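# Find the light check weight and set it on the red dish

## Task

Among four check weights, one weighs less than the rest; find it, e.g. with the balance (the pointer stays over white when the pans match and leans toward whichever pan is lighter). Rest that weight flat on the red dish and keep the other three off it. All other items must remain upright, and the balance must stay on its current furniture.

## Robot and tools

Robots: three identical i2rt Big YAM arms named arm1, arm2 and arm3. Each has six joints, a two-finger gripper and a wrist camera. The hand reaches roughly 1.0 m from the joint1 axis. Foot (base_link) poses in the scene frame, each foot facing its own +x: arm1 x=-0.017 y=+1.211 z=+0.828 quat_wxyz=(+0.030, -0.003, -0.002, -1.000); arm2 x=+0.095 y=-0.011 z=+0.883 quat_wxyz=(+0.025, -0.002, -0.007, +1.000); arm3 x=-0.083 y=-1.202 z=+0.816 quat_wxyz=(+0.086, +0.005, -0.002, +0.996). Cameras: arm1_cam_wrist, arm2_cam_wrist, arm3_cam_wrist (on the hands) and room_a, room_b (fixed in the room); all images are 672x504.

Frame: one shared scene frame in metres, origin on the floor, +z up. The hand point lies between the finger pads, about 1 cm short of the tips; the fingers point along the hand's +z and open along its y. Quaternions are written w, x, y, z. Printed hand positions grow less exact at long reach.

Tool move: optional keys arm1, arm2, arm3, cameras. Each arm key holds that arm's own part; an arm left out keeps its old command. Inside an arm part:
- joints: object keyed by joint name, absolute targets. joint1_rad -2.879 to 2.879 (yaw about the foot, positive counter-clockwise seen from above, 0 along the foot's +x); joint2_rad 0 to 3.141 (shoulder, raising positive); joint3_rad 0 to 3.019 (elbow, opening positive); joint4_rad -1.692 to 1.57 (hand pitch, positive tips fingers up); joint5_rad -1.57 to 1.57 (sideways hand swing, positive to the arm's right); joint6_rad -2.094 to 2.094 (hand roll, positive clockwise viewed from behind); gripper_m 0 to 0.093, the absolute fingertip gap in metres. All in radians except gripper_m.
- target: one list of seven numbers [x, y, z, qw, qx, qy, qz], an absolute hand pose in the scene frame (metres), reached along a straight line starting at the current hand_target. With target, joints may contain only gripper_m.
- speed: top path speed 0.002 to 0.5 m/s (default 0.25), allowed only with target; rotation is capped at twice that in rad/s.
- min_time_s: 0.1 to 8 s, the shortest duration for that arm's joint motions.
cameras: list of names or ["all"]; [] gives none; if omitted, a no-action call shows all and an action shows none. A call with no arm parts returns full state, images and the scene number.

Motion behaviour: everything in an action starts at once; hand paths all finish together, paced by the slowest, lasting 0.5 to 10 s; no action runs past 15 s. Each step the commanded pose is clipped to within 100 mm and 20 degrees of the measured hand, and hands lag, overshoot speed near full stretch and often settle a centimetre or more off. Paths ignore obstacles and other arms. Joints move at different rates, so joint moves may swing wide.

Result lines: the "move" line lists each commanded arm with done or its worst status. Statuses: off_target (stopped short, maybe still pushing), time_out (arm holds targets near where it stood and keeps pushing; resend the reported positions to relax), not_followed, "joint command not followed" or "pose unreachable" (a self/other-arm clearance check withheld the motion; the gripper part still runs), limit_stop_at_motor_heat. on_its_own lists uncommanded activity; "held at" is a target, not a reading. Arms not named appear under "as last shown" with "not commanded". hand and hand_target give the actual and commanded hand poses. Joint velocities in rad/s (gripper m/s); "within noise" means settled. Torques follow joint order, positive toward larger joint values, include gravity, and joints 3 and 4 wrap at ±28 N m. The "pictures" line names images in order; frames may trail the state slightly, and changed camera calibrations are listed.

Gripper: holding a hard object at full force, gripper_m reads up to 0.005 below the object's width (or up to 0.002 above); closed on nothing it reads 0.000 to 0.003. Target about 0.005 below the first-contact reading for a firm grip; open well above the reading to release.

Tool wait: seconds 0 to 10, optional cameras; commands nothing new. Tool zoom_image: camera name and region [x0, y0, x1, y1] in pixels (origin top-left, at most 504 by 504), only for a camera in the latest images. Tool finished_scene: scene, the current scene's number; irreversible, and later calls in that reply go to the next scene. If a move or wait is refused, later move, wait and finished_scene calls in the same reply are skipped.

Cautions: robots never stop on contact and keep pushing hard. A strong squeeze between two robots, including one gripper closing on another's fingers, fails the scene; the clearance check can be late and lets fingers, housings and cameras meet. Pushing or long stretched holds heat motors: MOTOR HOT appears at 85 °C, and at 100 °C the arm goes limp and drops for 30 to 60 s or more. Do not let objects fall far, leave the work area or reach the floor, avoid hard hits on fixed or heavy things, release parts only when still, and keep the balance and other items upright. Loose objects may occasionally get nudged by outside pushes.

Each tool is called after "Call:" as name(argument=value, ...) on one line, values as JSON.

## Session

Call:
move()

Scene clock: 0.00 s.
Joint torques (N m): no reading
Heat: arm1: hottest joint2_rad 35 °C; arm2: hottest joint2_rad 29 °C; arm3: hottest joint2_rad 34 °C.
Joint velocities: within noise
arm1.joint_positions: joint1_rad=+0.776 joint2_rad=+0.602 joint3_rad=+1.507 joint4_rad=-1.261 joint5_rad=+0.098 joint6_rad=+0.607 gripper_m=+0.09396
arm1.joint_status: not commanded
arm1.hand: x=-0.1701 y=+1.0660 z=+1.4453 quat_wxyz=(-0.349, -0.815, -0.066, +0.458) (m; scene frame)
arm1.hand_target: x=-0.1672 y=+1.0692 z=+1.4585 quat_wxyz=(-0.357, -0.807, -0.065, +0.467) (m; scene frame)
arm1.hand_status: not commanded
arm2.joint_positions: joint1_rad=+0.021 joint2_rad=+0.603 joint3_rad=+1.379 joint4_rad=-1.633 joint5_rad=-0.031 joint6_rad=+0.148 gripper_m=+0.09396
arm2.joint_status: not commanded
arm2.hand: x=-0.0901 y=-0.0176 z=+1.3638 quat_wxyz=(+0.028, +0.934, -0.076, -0.347) (m; scene frame)
arm2.hand_target: x=-0.0886 y=-0.0177 z=+1.3731 quat_wxyz=(+0.029, +0.930, -0.075, -0.358) (m; scene frame)
arm2.hand_status: not commanded
arm3.joint_positions: joint1_rad=+0.525 joint2_rad=+0.628 joint3_rad=+1.422 joint4_rad=-1.611 joint5_rad=-0.278 joint6_rad=-0.485 gripper_m=+0.09396
arm3.joint_status: not commanded
arm3.hand: x=-0.2389 y=-1.3139 z=+1.3216 quat_wxyz=(+0.100, +0.819, +0.423, -0.375) (m; scene frame)
arm3.hand_target: x=-0.2372 y=-1.3133 z=+1.3293 quat_wxyz=(+0.099, +0.815, +0.422, -0.384) (m; scene frame)
arm3.hand_status: not commanded
pictures: arm1_cam_wrist, arm2_cam_wrist, arm3_cam_wrist, room_a, room_b
camera_calibration:
arm1_cam_wrist: T_world_to_cam=[[-0.426578, 0.750242, -0.505142, -0.142259], [0.876534, 0.205232, -0.435395, 0.562627], [-0.22298, -0.628504, -0.74516, 1.8366], [0, 0, 0, 1]] pos_world=[-0.144322, 1.14557, 1.54166]
arm2_cam_wrist: T_world_to_cam=[[0.114776, 0.987548, -0.107587, 0.175562], [0.988832, -0.123942, -0.0827592, 0.205023], [-0.0950631, -0.0968864, -0.990745, 1.46502], [0, 0, 0, 1]] pos_world=[-0.0836141, -0.00602373, 1.48732]
arm3_cam_wrist: T_world_to_cam=[[-0.763962, 0.629021, 0.143855, 0.455582], [0.608574, 0.776494, -0.163383, 1.38403], [-0.214474, -0.0372722, -0.976018, 1.31615], [0, 0, 0, 1]] pos_world=[-0.211956, -1.3122, 1.44517]

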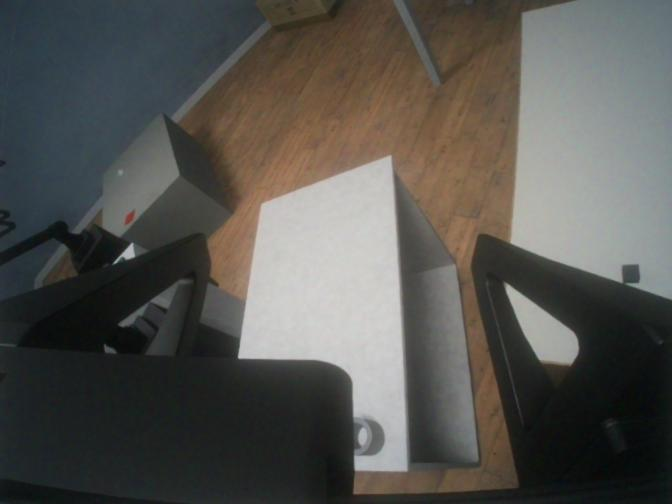

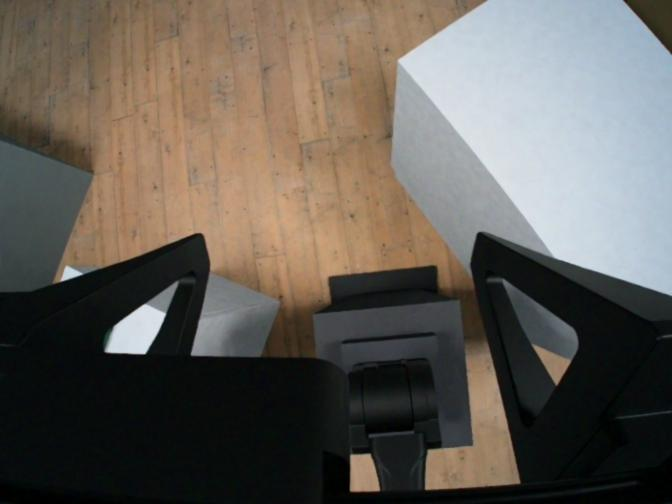

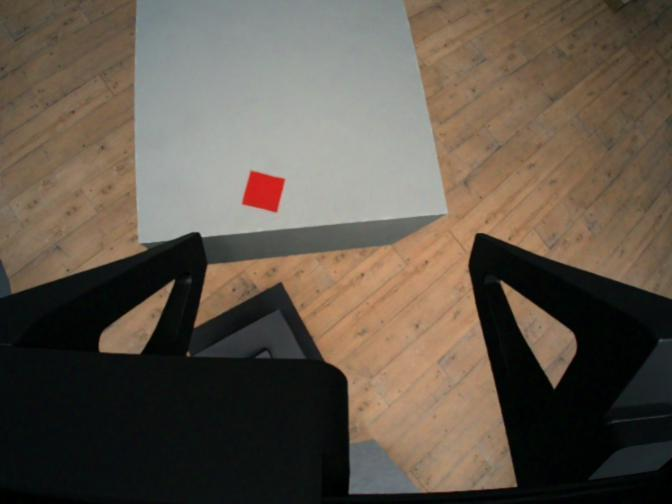

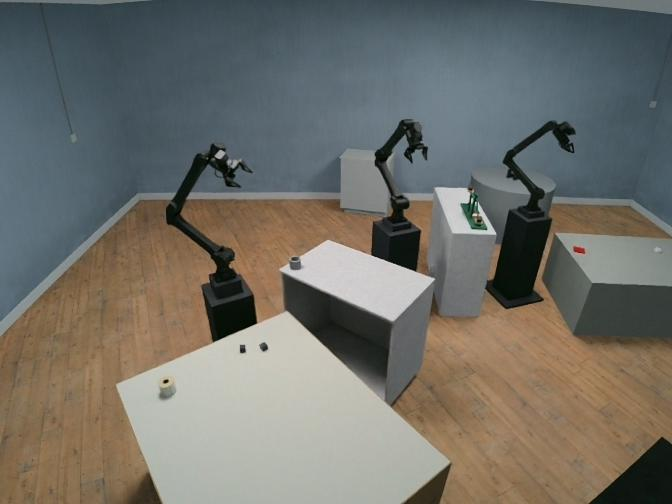

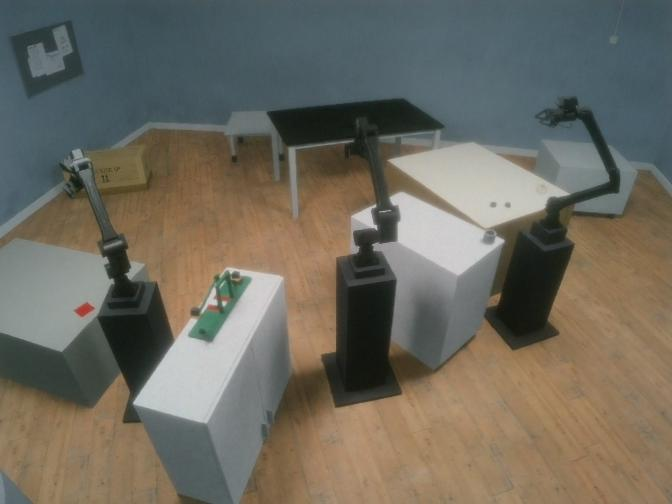

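Call:
zoom_image(camera="room_a", region=[430, 175, 510, 245])

Call:
zoom_image(camera="room_b", region=[170, 250, 270, 350])

Scaled by 6.300 from the camera's 672x504 image, which has a finer 960x720 frame.

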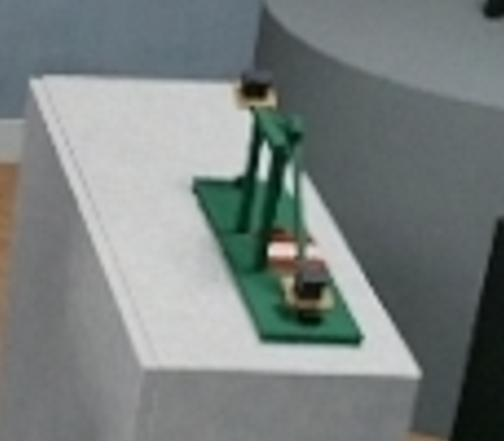

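Scaled by 5.040 from the camera's 672x504 image, which has a finer 960x720 frame.

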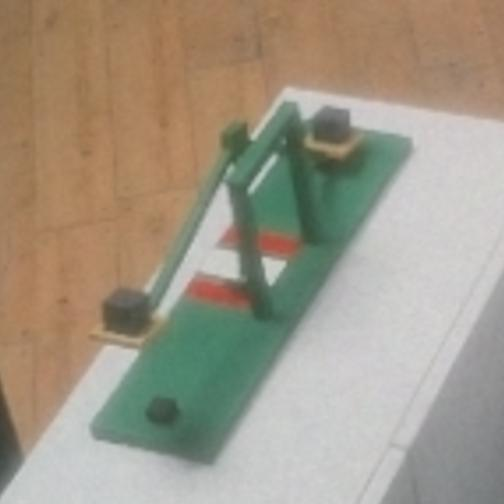

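Call:
move(arm3={"joints":{"joint1_rad":-2.2,"joint5_rad":0,"joint6_rad":0},"min_time_s":2.5})

Call:
move(arm3={"target":[0.27,-0.91,1.11,0.289,-0.333,0.891,0.108],"speed":0.35}, cameras=["arm3_cam_wrist","room_a"])

Scene clock: 3.97 s.
Joint torques (N m): arm1=[-0.09 3.08 9.88 2.04 0.1 -0.14] | arm2=[1.67 2.2 10.76 1.8 -0.02 0.06] | arm3=[-1.73 1.2 7.94 1.83 0.13 0.13]
Heat: arm1: hottest joint2_rad 35 °C; arm2: hottest joint2_rad 29 °C; arm3: hottest joint2_rad 34 °C.
move: arm3 done
Joint velocities: within noise
arm1, arm2: as last shown
arm3.joint_positions: joint1_rad=-2.192 joint2_rad=+0.628 joint3_rad=+1.422 joint4_rad=-1.611 joint5_rad=-0.003 joint6_rad=-0.009 gripper_m=+0.09397
arm3.joint_status: all done
arm3.hand: x=+0.0587 y=-1.0690 z=+1.3154 quat_wxyz=(-0.338, +0.355, -0.860, -0.143) (m; scene frame)
arm3.hand_target: x=+0.0590 y=-1.0717 z=+1.3232 quat_wxyz=(-0.347, +0.346, -0.859, -0.146) (m; scene frame)
arm3.hand_status: not commanded
pictures: none

Scene clock: 5.80 s.
Joint torques (N m): arm1=[-0.26 2.73 9.89 2.09 0.11 -0.14] | arm2=[1.67 2.26 10.71 1.74 -0.03 0.08] | arm3=[-1.67 -8.59 10.73 2.04 0.14 -0.08]
Heat: arm1: hottest joint2_rad 35 °C; arm2: hottest joint2_rad 29 °C; arm3: hottest joint2_rad 34 °C.
move: arm3 off_target
Joint velocities: within noise
arm1, arm2: as last shown
arm3.joint_positions: joint1_rad=-2.266 joint2_rad=+1.142 joint3_rad=+1.104 joint4_rad=-0.932 joint5_rad=-0.005 joint6_rad=-0.018 gripper_m=+0.09397
arm3.joint_status: not commanded
arm3.hand: x=+0.2604 y=-0.9129 z=+1.0986 quat_wxyz=(-0.274, +0.337, -0.894, -0.106) (m; scene frame)
arm3.hand_target: x=+0.2697 y=-0.9103 z=+1.1101 quat_wxyz=(-0.289, +0.333, -0.891, -0.108) (m; scene frame)
arm3.hand_status: off_target (0.015 m and 1.8 deg from the pose sent, 0.335 m and 8.2 deg at the start)
pictures: arm3_cam_wrist, room_a
camera_calibration:
arm3_cam_wrist: T_world_to_cam=[[0.654006, -0.756401, -0.0116077, -0.846397], [-0.756076, -0.654079, 0.023026, -0.42298], [-0.0250092, -0.00628285, -0.999667, 1.22547], [0, 0, 0, 1]] pos_world=[0.264392, -0.909178, 1.22498]

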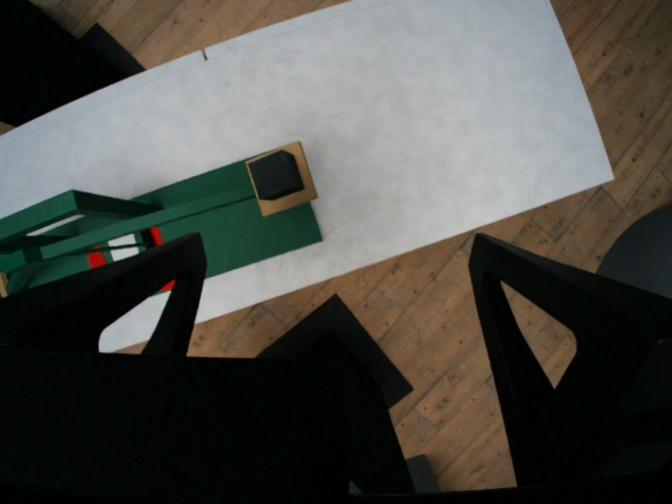

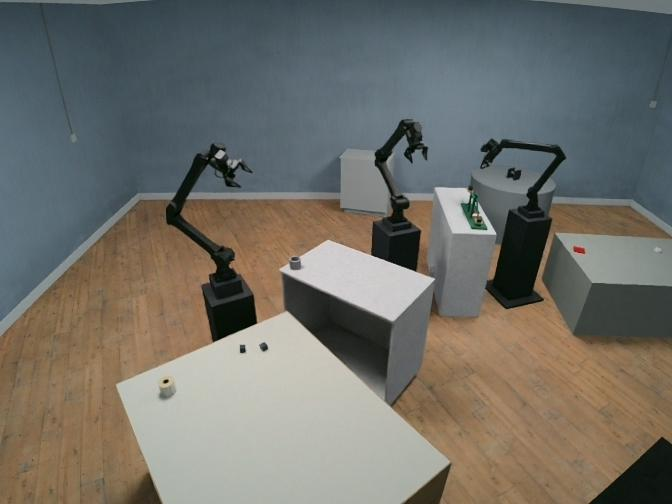

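Call:
zoom_image(camera="arm3_cam_wrist", region=[60, 120, 360, 320])

Scaled by 1.680 from the camera's 672x504 image, which has a finer 960x720 frame.

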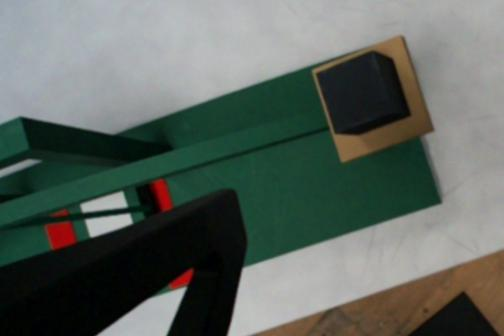

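Call:
move(arm3={"target":[0.246,-0.863,0.97,0.2706,-0.458,0.834,0.149],"speed":0.25,"joints":{"gripper_m":0.065}}, cameras=["arm3_cam_wrist"])

Call:
zoom_image(camera="arm3_cam_wrist", region=[200, 50, 450, 250])

Scene clock: 8.17 s.
Joint torques (N m): arm1=[-0.56 3.19 10.18 2.13 0.1 -0.16] | arm2=[1.55 2.55 10.71 1.8 -0.03 0.08] | arm3=[-0.5 -9.23 8.5 2.03 -0.19 -0.14]
Heat: arm1: hottest joint2_rad 35 °C; arm2: hottest joint2_rad 29 °C; arm3: hottest joint2_rad 34 °C.
move: arm3 done
Joint velocities: within noise
arm1, arm2: as last shown
arm3.joint_positions: joint1_rad=-2.224 joint2_rad=+1.270 joint3_rad=+0.862 joint4_rad=-0.546 joint5_rad=-0.136 joint6_rad=-0.202 gripper_m=+0.06511
arm3.joint_status: all done
arm3.hand: x=+0.2459 y=-0.8681 z=+0.9749 quat_wxyz=(-0.272, +0.451, -0.837, -0.148) (m; scene frame)
arm3.hand_target: x=+0.2459 y=-0.8631 z=+0.9701 quat_wxyz=(-0.271, +0.458, -0.834, -0.149) (m; scene frame)
arm3.hand_status: done (0.007 m and 0.9 deg from the pose sent, 0.139 m and 16.3 deg at the start)
pictures: arm3_cam_wrist
camera_calibration:
arm3_cam_wrist: T_world_to_cam=[[0.830503, -0.556912, -0.0106835, -0.675509], [-0.557003, -0.830457, -0.00939533, -0.572293], [-0.00363978, 0.0137536, -0.999899, 1.11414], [0, 0, 0, 1]] pos_world=[0.246299, -0.866787, 1.10143]

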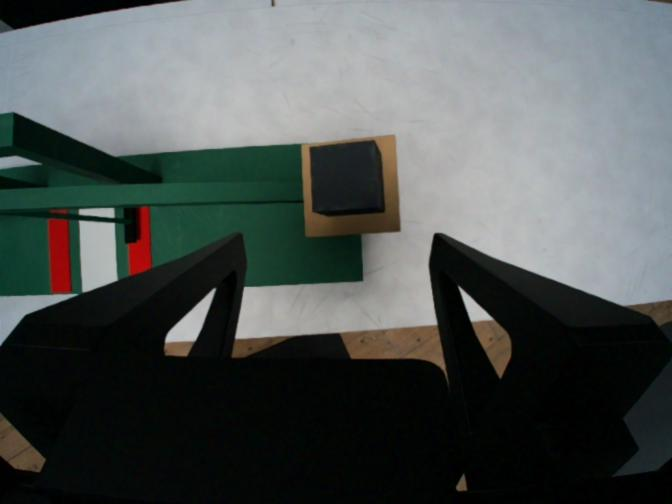

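Scaled by 2.016 from the camera's 672x504 image, which has a finer 960x720 frame.

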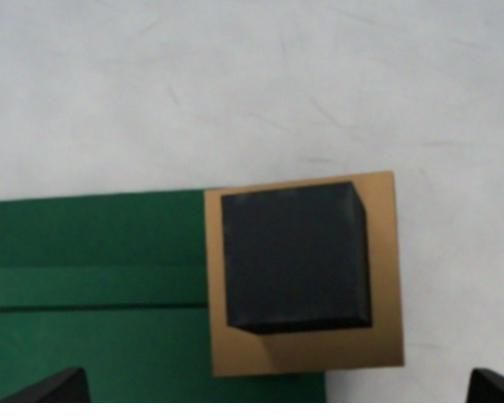

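Call:
move(arm3={"target":[0.266,-0.841,0.925,0.2706,-0.458,0.834,0.149],"speed":0.12}, cameras=["arm3_cam_wrist"])

Call:
zoom_image(camera="arm3_cam_wrist", region=[200, 100, 500, 350])

Scene clock: 9.87 s.
Joint torques (N m): arm1=[-0.5 2.32 9.92 2.04 0.09 -0.16] | arm2=[1.44 2.2 10.7 1.74 -0.02 0.1] | arm3=[-0.38 -10.4 8.27 1.99 -0.08 -0.09]
Heat: arm1: hottest joint2_rad 35 °C; arm2: hottest joint3_rad 30 °C; arm3: hottest joint2_rad 34 °C.
move: arm3 done
Joint velocities: within noise
arm1, arm2: as last shown
arm3.joint_positions: joint1_rad=-2.220 joint2_rad=+1.409 joint3_rad=+0.862 joint4_rad=-0.406 joint5_rad=-0.136 joint6_rad=-0.202 gripper_m=+0.06511
arm3.joint_status: not commanded
arm3.hand: x=+0.2657 y=-0.8469 z=+0.9308 quat_wxyz=(-0.272, +0.452, -0.836, -0.149) (m; scene frame)
arm3.hand_target: x=+0.2659 y=-0.8412 z=+0.9251 quat_wxyz=(-0.271, +0.458, -0.834, -0.149) (m; scene frame)
arm3.hand_status: done (0.008 m and 0.7 deg from the pose sent, 0.060 m and 0.9 deg at the start)
pictures: arm3_cam_wrist
camera_calibration:
arm3_cam_wrist: T_world_to_cam=[[0.832562, -0.55384, -0.0101399, -0.679036], [-0.553926, -0.832498, -0.0105808, -0.545561], [-0.00258136, 0.014426, -0.999893, 1.0701], [0, 0, 0, 1]] pos_world=[0.265901, -0.845693, 1.05733]

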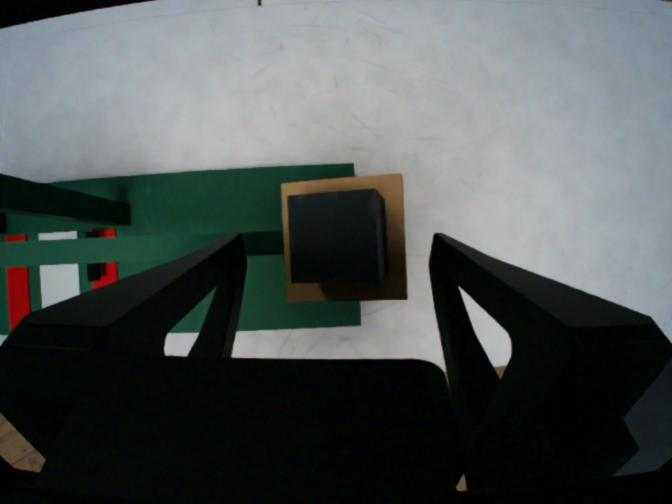

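Scaled by 1.680 from the camera's 672x504 image, which has a finer 960x720 frame.

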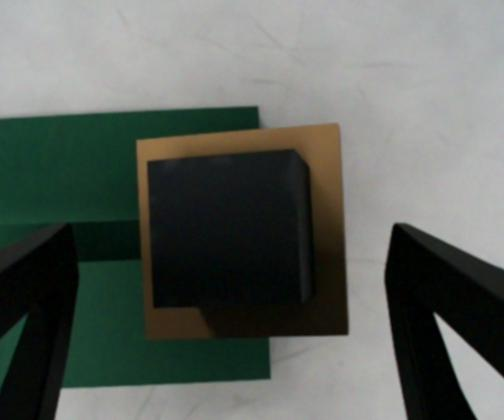

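Call:
move(arm3={"target":[0.268,-0.835,0.883,0.2706,-0.458,0.834,0.149],"speed":0.08}, cameras=["arm3_cam_wrist"])

Call:
zoom_image(camera="arm3_cam_wrist", region=[200, 100, 500, 350])

Scene clock: 11.43 s.
Joint torques (N m): arm1=[-0.38 3.08 9.96 2.1 0.1 -0.11] | arm2=[1.55 2.43 10.71 1.76 -0.02 0.09] | arm3=[-0.32 -10.75 7.1 2.02 0.02 -0.05]
Heat: arm1: hottest joint2_rad 35 °C; arm2: hottest joint3_rad 30 °C; arm3: hottest joint2_rad 34 °C.
move: arm3 off_target
Joint velocities: within noise
arm1, arm2: as last shown
arm3.joint_positions: joint1_rad=-2.214 joint2_rad=+1.491 joint3_rad=+0.832 joint4_rad=-0.278 joint5_rad=-0.135 joint6_rad=-0.202 gripper_m=+0.06510
arm3.joint_status: not commanded
arm3.hand: x=+0.2709 y=-0.8375 z=+0.8958 quat_wxyz=(-0.279, +0.454, -0.833, -0.151) (m; scene frame)
arm3.hand_target: x=+0.2677 y=-0.8354 z=+0.8832 quat_wxyz=(-0.270, +0.458, -0.834, -0.149) (m; scene frame)
arm3.hand_status: off_target (0.013 m and 1.1 deg from the pose sent, 0.049 m and 0.7 deg at the start)
pictures: arm3_cam_wrist
camera_calibration:
arm3_cam_wrist: T_world_to_cam=[[0.835687, -0.549172, -0.00604717, -0.679135], [-0.549134, -0.83535, -0.0253237, -0.525632], [0.00885555, 0.0244834, -0.999661, 1.04007], [0, 0, 0, 1]] pos_world=[0.269692, -0.837513, 1.0223]

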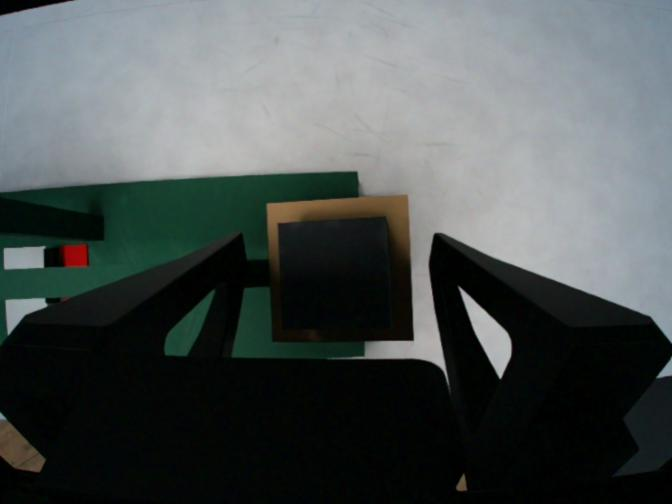

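Scaled by 1.680 from the camera's 672x504 image, which has a finer 960x720 frame.

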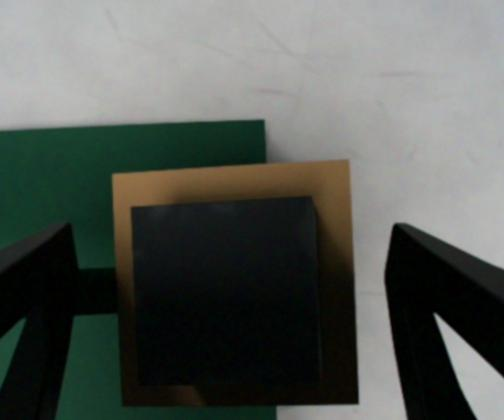

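Call:
move(arm3={"target":[0.266,-0.839,0.889,0.2706,-0.458,0.834,0.149],"speed":0.05})

Call:
move(arm3={"joints":{"gripper_m":0.026}}, cameras=["arm3_cam_wrist"])

Scene clock: 12.63 s.
Joint torques (N m): arm1=[-0.03 3.08 10.04 1.98 0.08 -0.13] | arm2=[1.49 2.26 10.76 1.77 -0.03 0.08] | arm3=[-0.62 -12.22 6.84 1.37 -0.06 -0.08]
Heat: arm1: hottest joint2_rad 35 °C; arm2: hottest joint3_rad 30 °C; arm3: hottest joint2_rad 34 °C.
move: arm3 done
Joint velocities: within noise
arm1, arm2: as last shown
arm3.joint_positions: joint1_rad=-2.214 joint2_rad=+1.491 joint3_rad=+0.832 joint4_rad=-0.278 joint5_rad=-0.135 joint6_rad=-0.202 gripper_m=+0.06510
arm3.joint_status: not commanded
arm3.hand: x=+0.2709 y=-0.8375 z=+0.8958 quat_wxyz=(-0.279, +0.454, -0.833, -0.151) (m; scene frame)
arm3.hand_target: x=+0.2660 y=-0.8391 z=+0.8890 quat_wxyz=(-0.270, +0.458, -0.834, -0.149) (m; scene frame)
arm3.hand_status: done (0.008 m and 1.1 deg from the pose sent, 0.009 m and 1.1 deg at the start)
pictures: none

Scene clock: 13.27 s.
Joint torques (N m): arm1=[-0.56 2.96 9.95 2.03 0.11 -0.16] | arm2=[1.49 2.14 10.73 1.74 -0.03 0.09] | arm3=[0.32 -12.16 6.86 1.21 -0.53 -0.07]
Heat: arm1: hottest joint2_rad 35 °C; arm2: hottest joint3_rad 30 °C; arm3: hottest joint2_rad 34 °C.
move: arm3 off_target
Joint velocities: within noise
arm1, arm2: as last shown
arm3.joint_positions: joint1_rad=-2.226 joint2_rad=+1.491 joint3_rad=+0.832 joint4_rad=-0.273 joint5_rad=-0.123 joint6_rad=-0.202 gripper_m=+0.03222
arm3.joint_status: gripper_m off_target (ended at +0.03225, target +0.02600)
arm3.hand: x=+0.2773 y=-0.8423 z=+0.8962 quat_wxyz=(-0.283, +0.448, -0.836, -0.144) (m; scene frame)
arm3.hand_target: x=+0.2660 y=-0.8391 z=+0.8890 quat_wxyz=(-0.270, +0.458, -0.834, -0.149) (m; scene frame)
arm3.hand_status: not commanded
pictures: arm3_cam_wrist
camera_calibration:
arm3_cam_wrist: T_world_to_cam=[[0.825461, -0.564438, 0.00487534, -0.706923], [-0.564117, -0.82523, -0.0277068, -0.511334], [0.0196621, 0.0201206, -0.999604, 1.03382], [0, 0, 0, 1]] pos_world=[0.274758, -0.841784, 1.02269]

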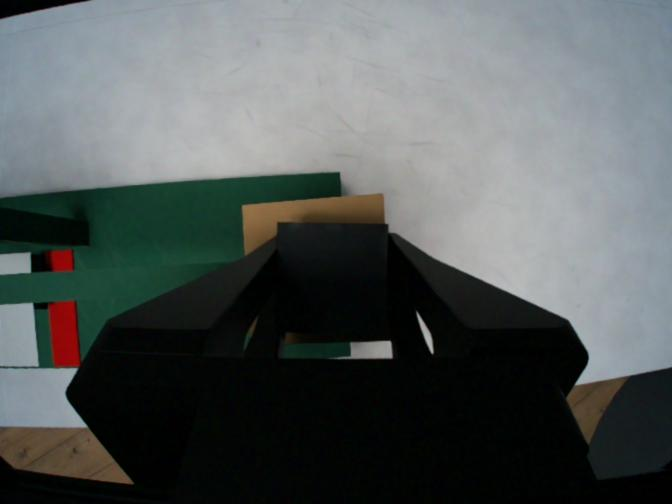

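Call:
move(arm3={"target":[0.275,-0.842,0.99,0.2706,-0.458,0.834,0.149],"speed":0.12}, cameras=["arm3_cam_wrist"])

Call:
move(arm3={"target":[0.2,-0.96,1.08,0.289,-0.333,0.891,0.108],"speed":0.25}, cameras=["arm3_cam_wrist"])

Scene clock: 15.13 s.
Joint torques (N m): arm1=[-0.21 2.9 10.02 2.15 0.13 -0.15] | arm2=[1.26 2.26 10.76 1.78 -0.04 0.09] | arm3=[-0.97 -12.63 11.88 1.35 -0.22 -0.13]
Heat: arm1: hottest joint2_rad 35 °C; arm2: hottest joint3_rad 31 °C; arm3: hottest joint2_rad 35 °C.
move: arm3 off_target
Joint velocities: within noise
arm1.joint_positions: joint1_rad=+0.776 joint2_rad=+0.602 joint3_rad=+1.507 joint4_rad=-1.261 joint5_rad=+0.098 joint6_rad=+0.607 gripper_m=+0.09396
arm1.joint_status: not commanded
arm1.hand: x=-0.1701 y=+1.0660 z=+1.4453 quat_wxyz=(-0.349, -0.815, -0.066, +0.458) (m; scene frame)
arm1.hand_target: x=-0.1672 y=+1.0692 z=+1.4585 quat_wxyz=(-0.357, -0.807, -0.065, +0.467) (m; scene frame)
arm1.hand_status: not commanded
arm2.joint_positions: joint1_rad=+0.021 joint2_rad=+0.603 joint3_rad=+1.379 joint4_rad=-1.633 joint5_rad=-0.031 joint6_rad=+0.148 gripper_m=+0.09396
arm2.joint_status: not commanded
arm2.hand: x=-0.0901 y=-0.0176 z=+1.3638 quat_wxyz=(+0.028, +0.934, -0.076, -0.347) (m; scene frame)
arm2.hand_target: x=-0.0886 y=-0.0177 z=+1.3731 quat_wxyz=(+0.029, +0.930, -0.075, -0.358) (m; scene frame)
arm2.hand_status: not commanded
arm3.joint_positions: joint1_rad=-2.227 joint2_rad=+1.367 joint3_rad=+0.936 joint4_rad=-0.580 joint5_rad=-0.141 joint6_rad=-0.211 gripper_m=+0.03222
arm3.joint_status: not commanded
arm3.hand: x=+0.2623 y=-0.8535 z=+0.9619 quat_wxyz=(-0.245, +0.456, -0.844, -0.142) (m; scene frame)
arm3.hand_target: x=+0.2740 y=-0.8428 z=+0.9901 quat_wxyz=(-0.271, +0.458, -0.834, -0.149) (m; scene frame)
arm3.hand_status: off_target (0.033 m and 3.2 deg from the pose sent, 0.094 m and 2.0 deg at the start)
pictures: arm3_cam_wrist
camera_calibration:
arm3_cam_wrist: T_world_to_cam=[[0.834249, -0.550895, -0.0233173, -0.664888], [-0.549611, -0.834209, 0.0449747, -0.608585], [-0.0442278, -0.0247046, -0.998716, 1.07774], [0, 0, 0, 1]] pos_world=[0.267863, -0.847345, 1.08822]

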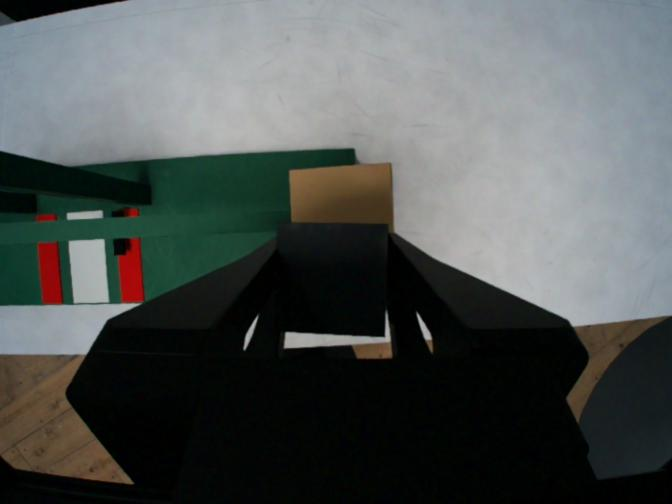

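Scene clock: 16.67 s.
Joint torques (N m): arm1=[-0.21 2.67 10.02 2.18 0.07 -0.17] | arm2=[1.61 2.26 10.71 1.72 -0.03 0.09] | arm3=[-1.61 -6.12 9.32 1.29 0.14 0.03]
Heat: arm1: hottest joint3_rad 36 °C; arm2: hottest joint3_rad 31 °C; arm3: hottest joint2_rad 35 °C.
move: arm3 done
Joint velocities: within noise
arm1, arm2: as last shown
arm3.joint_positions: joint1_rad=-2.242 joint2_rad=+0.916 joint3_rad=+0.891 joint4_rad=-0.919 joint5_rad=+0.008 joint6_rad=-0.011 gripper_m=+0.03222
arm3.joint_status: not commanded
arm3.hand: x=+0.1986 y=-0.9568 z=+1.0769 quat_wxyz=(-0.287, +0.341, -0.889, -0.108) (m; scene frame)
arm3.hand_target: x=+0.1999 y=-0.9600 z=+1.0799 quat_wxyz=(-0.289, +0.333, -0.891, -0.108) (m; scene frame)
arm3.hand_status: done (0.005 m and 1.0 deg from the pose sent, 0.171 m and 16.4 deg at the start)
pictures: arm3_cam_wrist
camera_calibration:
arm3_cam_wrist: T_world_to_cam=[[0.66172, -0.749738, -0.00441998, -0.842246], [-0.749751, -0.661709, -0.00371969, -0.477799], [-0.000135954, 0.00577528, -0.999983, 1.20896], [0, 0, 0, 1]] pos_world=[0.199265, -0.95461, 1.20344]

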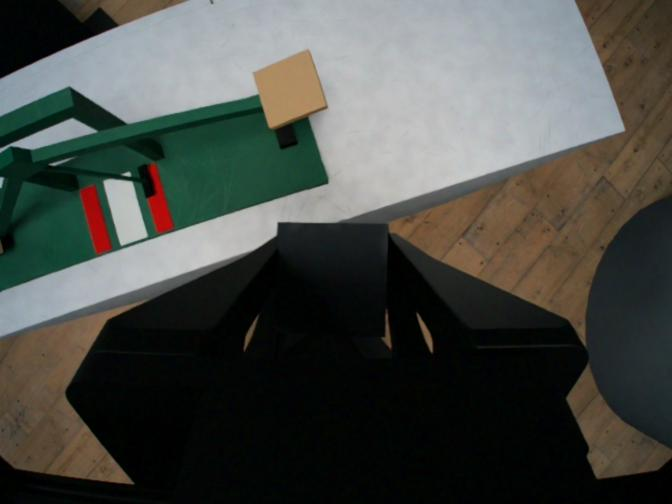

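Call:
move(arm3={"joints":{"joint1_rad":1.08},"min_time_s":3.5})

Call:
move(arm3={"target":[-0.31,-1.5,0.76,0.1387,0.8505,0.427,-0.2757],"speed":0.3}, cameras=["arm3_cam_wrist","room_b"])

Scene clock: 20.87 s.
Joint torques (N m): arm1=[0.21 2.9 9.95 2.09 0.11 -0.14] | arm2=[1.55 2.43 10.73 1.77 -0.03 0.08] | arm3=[-0.73 -5.95 9.29 1.35 0.05 0.04]
Heat: arm1: hottest joint3_rad 36 °C; arm2: hottest joint3_rad 32 °C; arm3: hottest joint2_rad 35 °C.
move: arm3 done
Joint velocities: arm1=[within noise] | arm2=[-0.015 -0.015 -0.012 -0.007 0.022 -0.168 0] | arm3=[within noise]
arm1, arm2: as last shown
arm3.joint_positions: joint1_rad=+1.073 joint2_rad=+0.916 joint3_rad=+0.891 joint4_rad=-0.919 joint5_rad=+0.011 joint6_rad=-0.010 gripper_m=+0.03222
arm3.joint_status: all done
arm3.hand: x=-0.3138 y=-1.4936 z=+1.0786 quat_wxyz=(+0.124, +0.854, +0.419, -0.283) (m; scene frame)
arm3.hand_target: x=-0.3111 y=-1.4944 z=+1.0816 quat_wxyz=(+0.127, +0.854, +0.418, -0.284) (m; scene frame)
arm3.hand_status: not commanded
pictures: none

Scene clock: 23.03 s.
Joint torques (N m): arm1=[-0.38 2.43 10.03 2.14 0.11 -0.13] | arm2=[1.38 2.43 10.77 1.81 -0.03 0.08] | arm3=[-0.67 -7.82 4.63 2.09 -0.07 0]
Heat: arm1: hottest joint3_rad 37 °C; arm2: hottest joint3_rad 32 °C; arm3: hottest joint2_rad 35 °C.
move: arm3 done
Joint velocities: within noise
arm1, arm2: as last shown
arm3.joint_positions: joint1_rad=+1.079 joint2_rad=+1.595 joint3_rad=+0.360 joint4_rad=+0.280 joint5_rad=-0.016 joint6_rad=-0.010 gripper_m=+0.03222
arm3.joint_status: not commanded
arm3.hand: x=-0.3088 y=-1.4928 z=+0.7612 quat_wxyz=(+0.134, +0.852, +0.425, -0.273) (m; scene frame)
arm3.hand_target: x=-0.3099 y=-1.4998 z=+0.7601 quat_wxyz=(+0.139, +0.850, +0.427, -0.275) (m; scene frame)
arm3.hand_status: done (0.007 m and 0.7 deg from the pose sent, 0.319 m and 2.2 deg at the start)
pictures: arm3_cam_wrist, room_b
camera_calibration:
arm3_cam_wrist: T_world_to_cam=[[-0.793056, 0.60914, -0.00337987, 0.668764], [0.609135, 0.793063, 0.00233434, 1.37269], [0.00410238, -0.000207534, -0.999992, 0.888696], [0, 0, 0, 1]] pos_world=[-0.309433, -1.49582, 0.887745]

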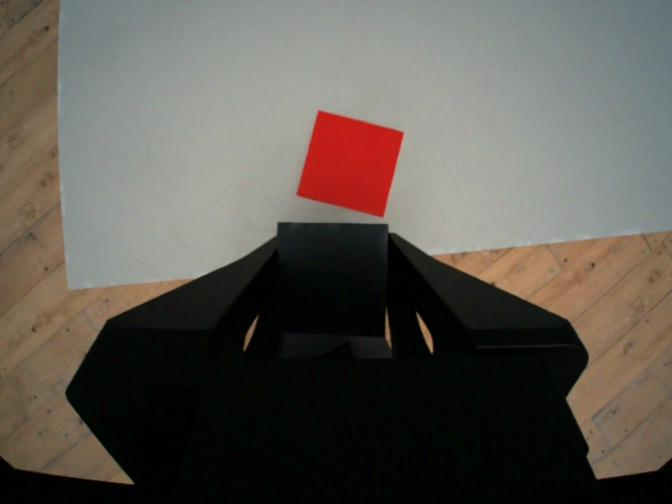

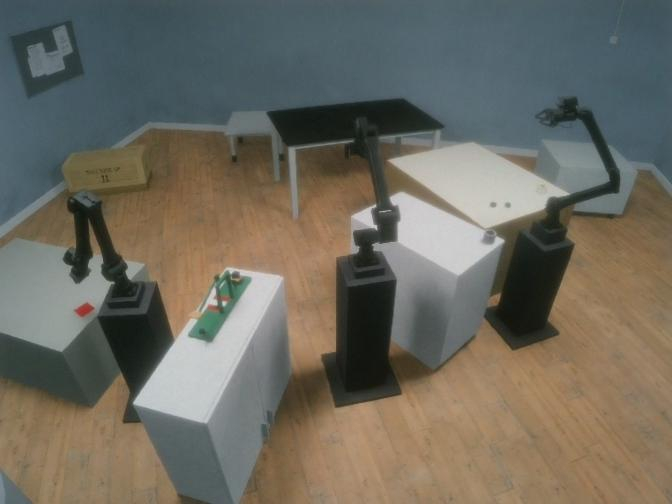

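Call:
move(arm3={"target":[-0.381,-1.577,0.58,0.1387,0.8505,0.427,-0.2757],"speed":0.2}, cameras=["arm3_cam_wrist"])

Scene clock: 25.10 s.
Joint torques (N m): arm1=[-0.79 2.73 9.92 2.18 0.08 -0.15] | arm2=[1.61 2.26 10.76 1.8 -0.03 0.09] | arm3=[-1.9 -14.39 2.07 2.22 -0.1 -0.12]
Heat: arm1: hottest joint3_rad 37 °C; arm2: hottest joint3_rad 33 °C; arm3: hottest joint2_rad 35 °C.
move: arm3 done
Joint velocities: within noise
arm1, arm2: as last shown
arm3.joint_positions: joint1_rad=+1.075 joint2_rad=+2.347 joint3_rad=+0.767 joint4_rad=+0.626 joint5_rad=-0.027 joint6_rad=-0.013 gripper_m=+0.03222
arm3.joint_status: not commanded
arm3.hand: x=-0.3767 y=-1.5766 z=+0.5860 quat_wxyz=(+0.138, +0.852, +0.426, -0.272) (m; scene frame)
arm3.hand_target: x=-0.3810 y=-1.5769 z=+0.5802 quat_wxyz=(+0.139, +0.850, +0.427, -0.276) (m; scene frame)
arm3.hand_status: done (0.007 m and 0.5 deg from the pose sent, 0.212 m and 0.7 deg at the start)
pictures: arm3_cam_wrist
camera_calibration:
arm3_cam_wrist: T_world_to_cam=[[-0.795896, 0.605341, -0.0106076, 0.662527], [0.605369, 0.795945, 0.000685131, 1.48503], [0.0088578, -0.00587622, -0.999944, 0.706475], [0, 0, 0, 1]] pos_world=[-0.377944, -1.5789, 0.712445]

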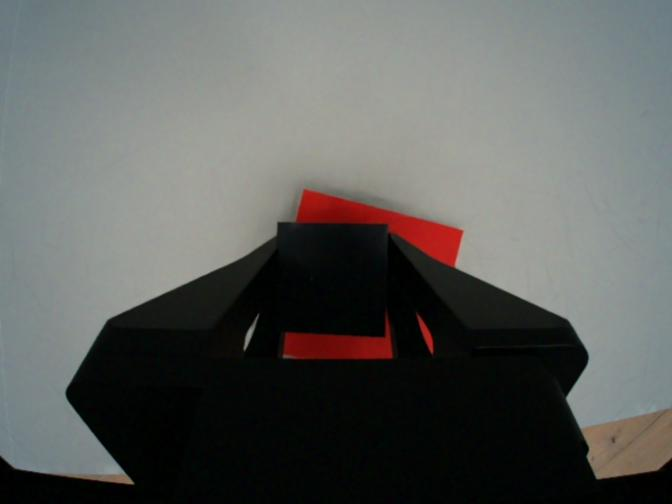

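Call:
move(arm3={"target":[-0.385,-1.556,0.534,0.1387,0.8505,0.427,-0.2757],"speed":0.1}, cameras=["arm3_cam_wrist"])

Scene clock: 26.73 s.
Joint torques (N m): arm1=[-0.44 2.73 9.95 2.25 0.09 -0.15] | arm2=[1.55 2.37 10.76 1.77 -0.02 0.07] | arm3=[-1.96 -14.74 0.83 2.21 -0.12 -0.16]
Heat: arm1: hottest joint3_rad 37 °C; arm2: hottest joint3_rad 33 °C; arm3: hottest joint2_rad 35 °C.
move: arm3 done
Joint velocities: within noise
arm1, arm2: as last shown
arm3.joint_positions: joint1_rad=+1.031 joint2_rad=+2.495 joint3_rad=+0.811 joint4_rad=+0.735 joint5_rad=-0.052 joint6_rad=-0.048 gripper_m=+0.03222
arm3.joint_status: not commanded
arm3.hand: x=-0.3836 y=-1.5583 z=+0.5402 quat_wxyz=(+0.139, +0.851, +0.425, -0.274) (m; scene frame)
arm3.hand_target: x=-0.3849 y=-1.5559 z=+0.5341 quat_wxyz=(+0.139, +0.850, +0.427, -0.275) (m; scene frame)
arm3.hand_status: done (0.007 m and 0.3 deg from the pose sent, 0.056 m and 0.5 deg at the start)
pictures: arm3_cam_wrist
camera_calibration:
arm3_cam_wrist: T_world_to_cam=[[-0.795098, 0.606384, -0.0108555, 0.64757], [0.606448, 0.795114, -0.00377537, 1.47626], [0.00634207, -0.00958511, -0.999934, 0.654178], [0, 0, 0, 1]] pos_world=[-0.38454, -1.5602, 0.666738]

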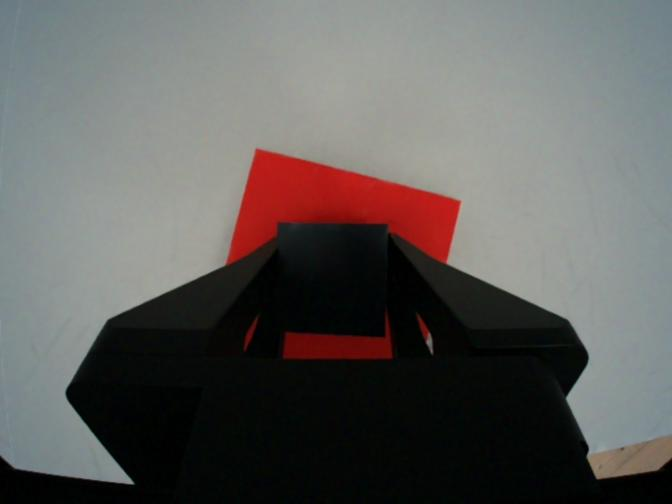

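Call:
move(arm3={"target":[-0.384,-1.551,0.514,0.1387,0.8505,0.427,-0.2757],"speed":0.06})

Call:
move(arm3={"target":[-0.384,-1.551,0.505,0.1387,0.8505,0.427,-0.2757],"speed":0.03}, cameras=["arm3_cam_wrist"])

Scene clock: 28.27 s.
Joint torques (N m): arm1=[-0.21 2.26 9.84 2.1 0.08 -0.14] | arm2=[1.67 2.14 10.73 1.81 -0.05 0.09] | arm3=[-1.9 -14.56 0.47 2.21 -0.11 -0.13]
Heat: arm1: hottest joint3_rad 37 °C; arm2: hottest joint3_rad 33 °C; arm3: hottest joint2_rad 35 °C.
move: arm3 done
Joint velocities: within noise
arm1, arm2: as last shown
arm3.joint_positions: joint1_rad=+1.025 joint2_rad=+2.555 joint3_rad=+0.837 joint4_rad=+0.772 joint5_rad=-0.056 joint6_rad=-0.053 gripper_m=+0.03222
arm3.joint_status: not commanded
arm3.hand: x=-0.3836 y=-1.5552 z=+0.5216 quat_wxyz=(+0.140, +0.851, +0.426, -0.275) (m; scene frame)
arm3.hand_target: x=-0.3839 y=-1.5509 z=+0.5141 quat_wxyz=(+0.139, +0.850, +0.427, -0.275) (m; scene frame)
arm3.hand_status: done (0.009 m and 0.2 deg from the pose sent, 0.027 m and 0.3 deg at the start)
pictures: none

Scene clock: 29.23 s.
Joint torques (N m): arm1=[-0.21 3.19 9.94 2.06 0.12 -0.14] | arm2=[1.61 2.26 10.67 1.76 -0.03 0.08] | arm3=[-2.02 -14.15 0.68 2.17 -0.1 -0.13]
Heat: arm1: hottest joint3_rad 37 °C; arm2: hottest joint3_rad 33 °C; arm3: hottest joint2_rad 35 °C.
move: arm3 off_target
Joint velocities: within noise
arm1, arm2: as last shown
arm3.joint_positions: joint1_rad=+1.025 joint2_rad=+2.574 joint3_rad=+0.850 joint4_rad=+0.783 joint5_rad=-0.056 joint6_rad=-0.053 gripper_m=+0.03222
arm3.joint_status: not commanded
arm3.hand: x=-0.3848 y=-1.5566 z=+0.5159 quat_wxyz=(+0.141, +0.850, +0.426, -0.277) (m; scene frame)
arm3.hand_target: x=-0.3837 y=-1.5509 z=+0.5054 quat_wxyz=(+0.139, +0.850, +0.427, -0.275) (m; scene frame)
arm3.hand_status: off_target (0.012 m and 0.4 deg from the pose sent, 0.017 m and 0.2 deg at the start)
pictures: arm3_cam_wrist
camera_calibration:
arm3_cam_wrist: T_world_to_cam=[[-0.796116, 0.605053, -0.0104762, 0.642701], [0.605143, 0.796013, -0.012855, 1.48106], [0.000561201, -0.0165737, -0.999862, 0.616736], [0, 0, 0, 1]] pos_world=[-0.384934, -1.55759, 0.642423]

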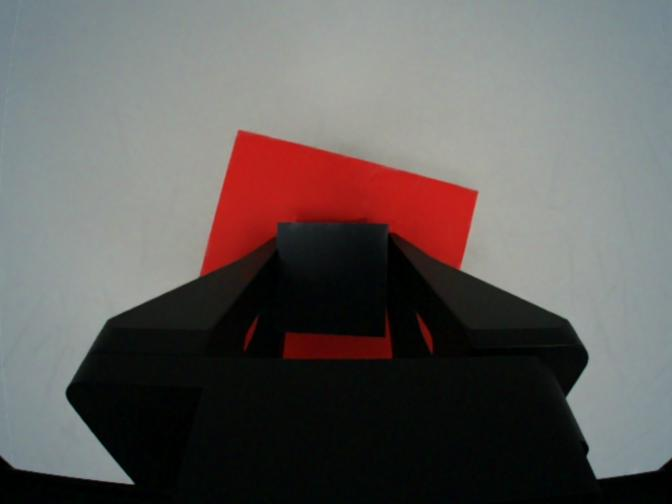

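Call:
move(arm3={"target":[-0.384,-1.553,0.5,0.1387,0.8505,0.427,-0.2757],"speed":0.03}, cameras=["arm3_cam_wrist"])

Scene clock: 30.37 s.
Joint torques (N m): arm1=[-0.62 3.37 9.92 2.11 0.1 -0.13] | arm2=[1.44 2.26 10.71 1.77 -0.01 0.09] | arm3=[-2.02 -13.27 1.51 2.09 0.05 -0.1]
Heat: arm1: hottest joint3_rad 37 °C; arm2: hottest joint3_rad 33 °C; arm3: hottest joint2_rad 35 °C.
move: arm3 off_target
Joint velocities: within noise
arm1.joint_positions: joint1_rad=+0.776 joint2_rad=+0.602 joint3_rad=+1.507 joint4_rad=-1.261 joint5_rad=+0.098 joint6_rad=+0.607 gripper_m=+0.09396
arm1.joint_status: not commanded
arm1.hand: x=-0.1701 y=+1.0660 z=+1.4453 quat_wxyz=(-0.349, -0.815, -0.066, +0.458) (m; scene frame)
arm1.hand_target: x=-0.1672 y=+1.0692 z=+1.4585 quat_wxyz=(-0.357, -0.807, -0.065, +0.467) (m; scene frame)
arm1.hand_status: not commanded
arm2.joint_positions: joint1_rad=+0.021 joint2_rad=+0.603 joint3_rad=+1.379 joint4_rad=-1.633 joint5_rad=-0.031 joint6_rad=+0.148 gripper_m=+0.09396
arm2.joint_status: not commanded
arm2.hand: x=-0.0901 y=-0.0176 z=+1.3638 quat_wxyz=(+0.028, +0.934, -0.076, -0.347) (m; scene frame)
arm2.hand_target: x=-0.0886 y=-0.0177 z=+1.3731 quat_wxyz=(+0.029, +0.930, -0.075, -0.358) (m; scene frame)
arm2.hand_status: not commanded
arm3.joint_positions: joint1_rad=+1.025 joint2_rad=+2.577 joint3_rad=+0.851 joint4_rad=+0.788 joint5_rad=-0.056 joint6_rad=-0.053 gripper_m=+0.03222
arm3.joint_status: not commanded
arm3.hand: x=-0.3850 y=-1.5568 z=+0.5157 quat_wxyz=(+0.141, +0.849, +0.425, -0.279) (m; scene frame)
arm3.hand_target: x=-0.3836 y=-1.5527 z=+0.5007 quat_wxyz=(+0.139, +0.850, +0.427, -0.275) (m; scene frame)
arm3.hand_status: off_target (0.016 m and 0.5 deg from the pose sent, 0.016 m and 0.4 deg at the start)
pictures: arm3_cam_wrist
camera_calibration:
arm3_cam_wrist: T_world_to_cam=[[-0.796138, 0.605027, -0.0102977, 0.642476], [0.605113, 0.795974, -0.0162567, 1.48308], [-0.00163907, -0.0191738, -0.999815, 0.611605], [0, 0, 0, 1]] pos_world=[-0.384931, -1.55748, 0.642218]

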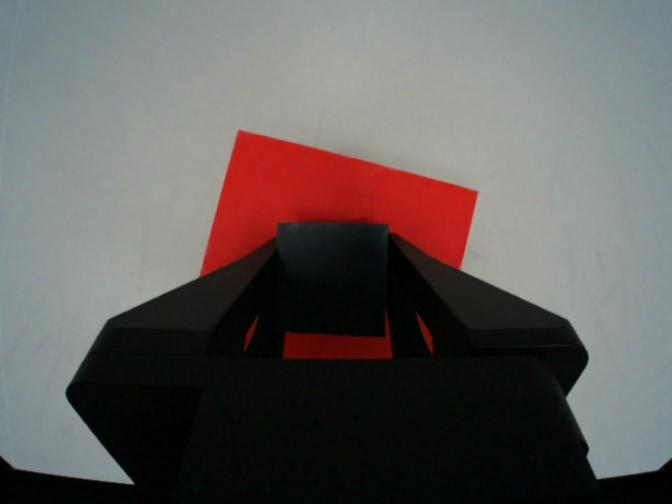

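Contact. Release.

Call:
move(arm3={"joints":{"gripper_m":0.06}})

Call:
move(arm3={"target":[-0.32,-1.47,0.68,0.1387,0.8505,0.427,-0.2757],"speed":0.15}, cameras=["arm3_cam_wrist","room_a","room_b"])

Call:
zoom_image(camera="room_b", region=[50, 250, 290, 430])

Scene clock: 31.17 s.
Joint torques (N m): arm1=[-0.5 2.78 9.99 2.03 0.08 -0.16] | arm2=[1.61 2.43 10.77 1.8 -0.02 0.09] | arm3=[-1.49 -13.74 0.34 1.96 -0.03 -0.1]
Heat: arm1: hottest joint3_rad 37 °C; arm2: hottest joint3_rad 34 °C; arm3: hottest joint2_rad 35 °C.
move: arm3 done
Joint velocities: within noise
arm1, arm2: as last shown
arm3.joint_positions: joint1_rad=+1.024 joint2_rad=+2.580 joint3_rad=+0.868 joint4_rad=+0.791 joint5_rad=-0.056 joint6_rad=-0.053 gripper_m=+0.05984
arm3.joint_status: all done
arm3.hand: x=-0.3911 y=-1.5632 z=+0.5161 quat_wxyz=(+0.144, +0.847, +0.424, -0.286) (m; scene frame)
arm3.hand_target: x=-0.3836 y=-1.5527 z=+0.5006 quat_wxyz=(+0.139, +0.850, +0.427, -0.275) (m; scene frame)
arm3.hand_status: not commanded
pictures: none

Scene clock: 33.40 s.
Joint torques (N m): arm1=[0.32 2.78 9.99 2.13 0.06 -0.13] | arm2=[1.79 2.2 10.7 1.78 -0.02 0.08] | arm3=[-1.96 -12.34 0.06 1.25 -0.12 -0.15]
Heat: arm1: hottest joint3_rad 38 °C; arm2: hottest joint3_rad 34 °C; arm3: hottest joint2_rad 35 °C.
move: arm3 done
Joint velocities: within noise
arm1, arm2: as last shown
arm3.joint_positions: joint1_rad=+0.996 joint2_rad=+2.022 joint3_rad=+0.363 joint4_rad=+0.711 joint5_rad=-0.073 joint6_rad=-0.077 gripper_m=+0.05992
arm3.joint_status: not commanded
arm3.hand: x=-0.3191 y=-1.4725 z=+0.6769 quat_wxyz=(+0.140, +0.851, +0.426, -0.275) (m; scene frame)
arm3.hand_target: x=-0.3200 y=-1.4701 z=+0.6799 quat_wxyz=(+0.139, +0.850, +0.427, -0.276) (m; scene frame)
arm3.hand_status: done (0.004 m and 0.2 deg from the pose sent, 0.202 m and 1.4 deg at the start)
pictures: arm3_cam_wrist, room_a, room_b
camera_calibration:
arm3_cam_wrist: T_world_to_cam=[[-0.796165, 0.604988, -0.0105394, 0.645652], [0.605066, 0.796143, -0.00715468, 1.37272], [0.00406234, -0.0120733, -0.999919, 0.78687], [0, 0, 0, 1]] pos_world=[-0.319738, -1.47399, 0.803433]

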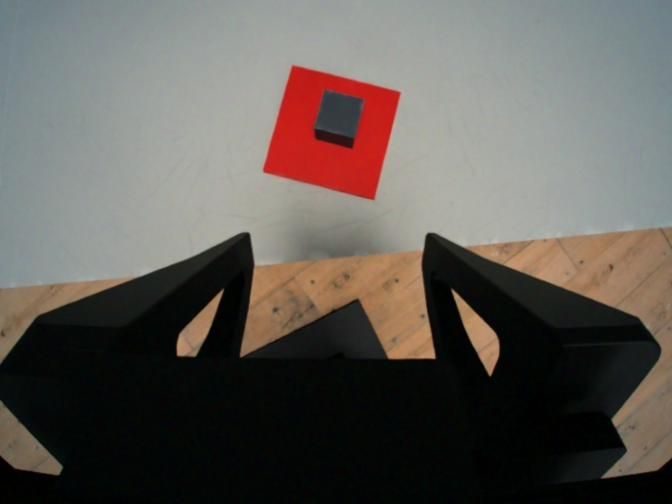

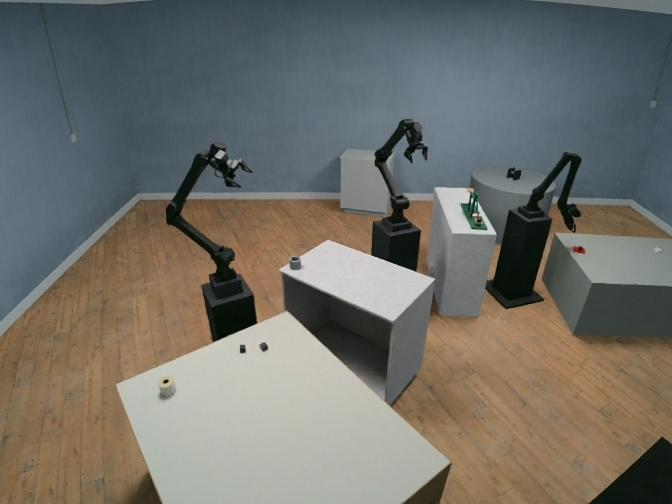

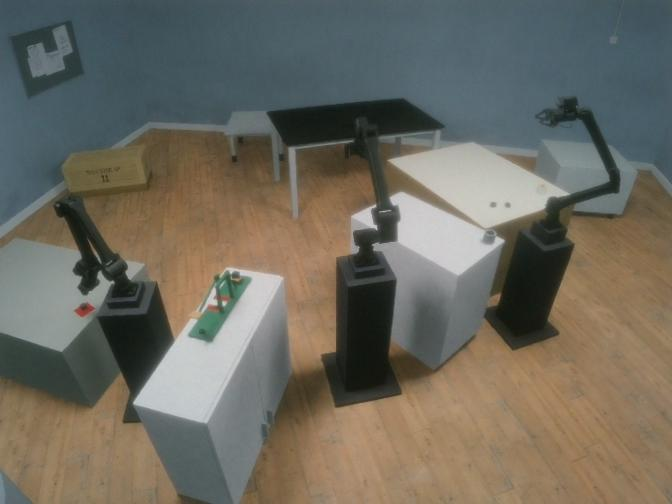

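Scaled by 2.100 from the camera's 672x504 image, which has a finer 960x720 frame.

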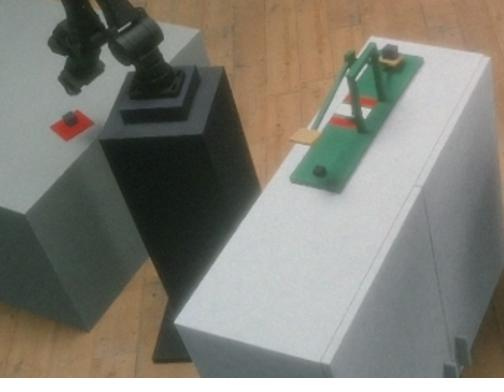

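Call:
finished_scene(scene=2)

The scene is finished: the task was done.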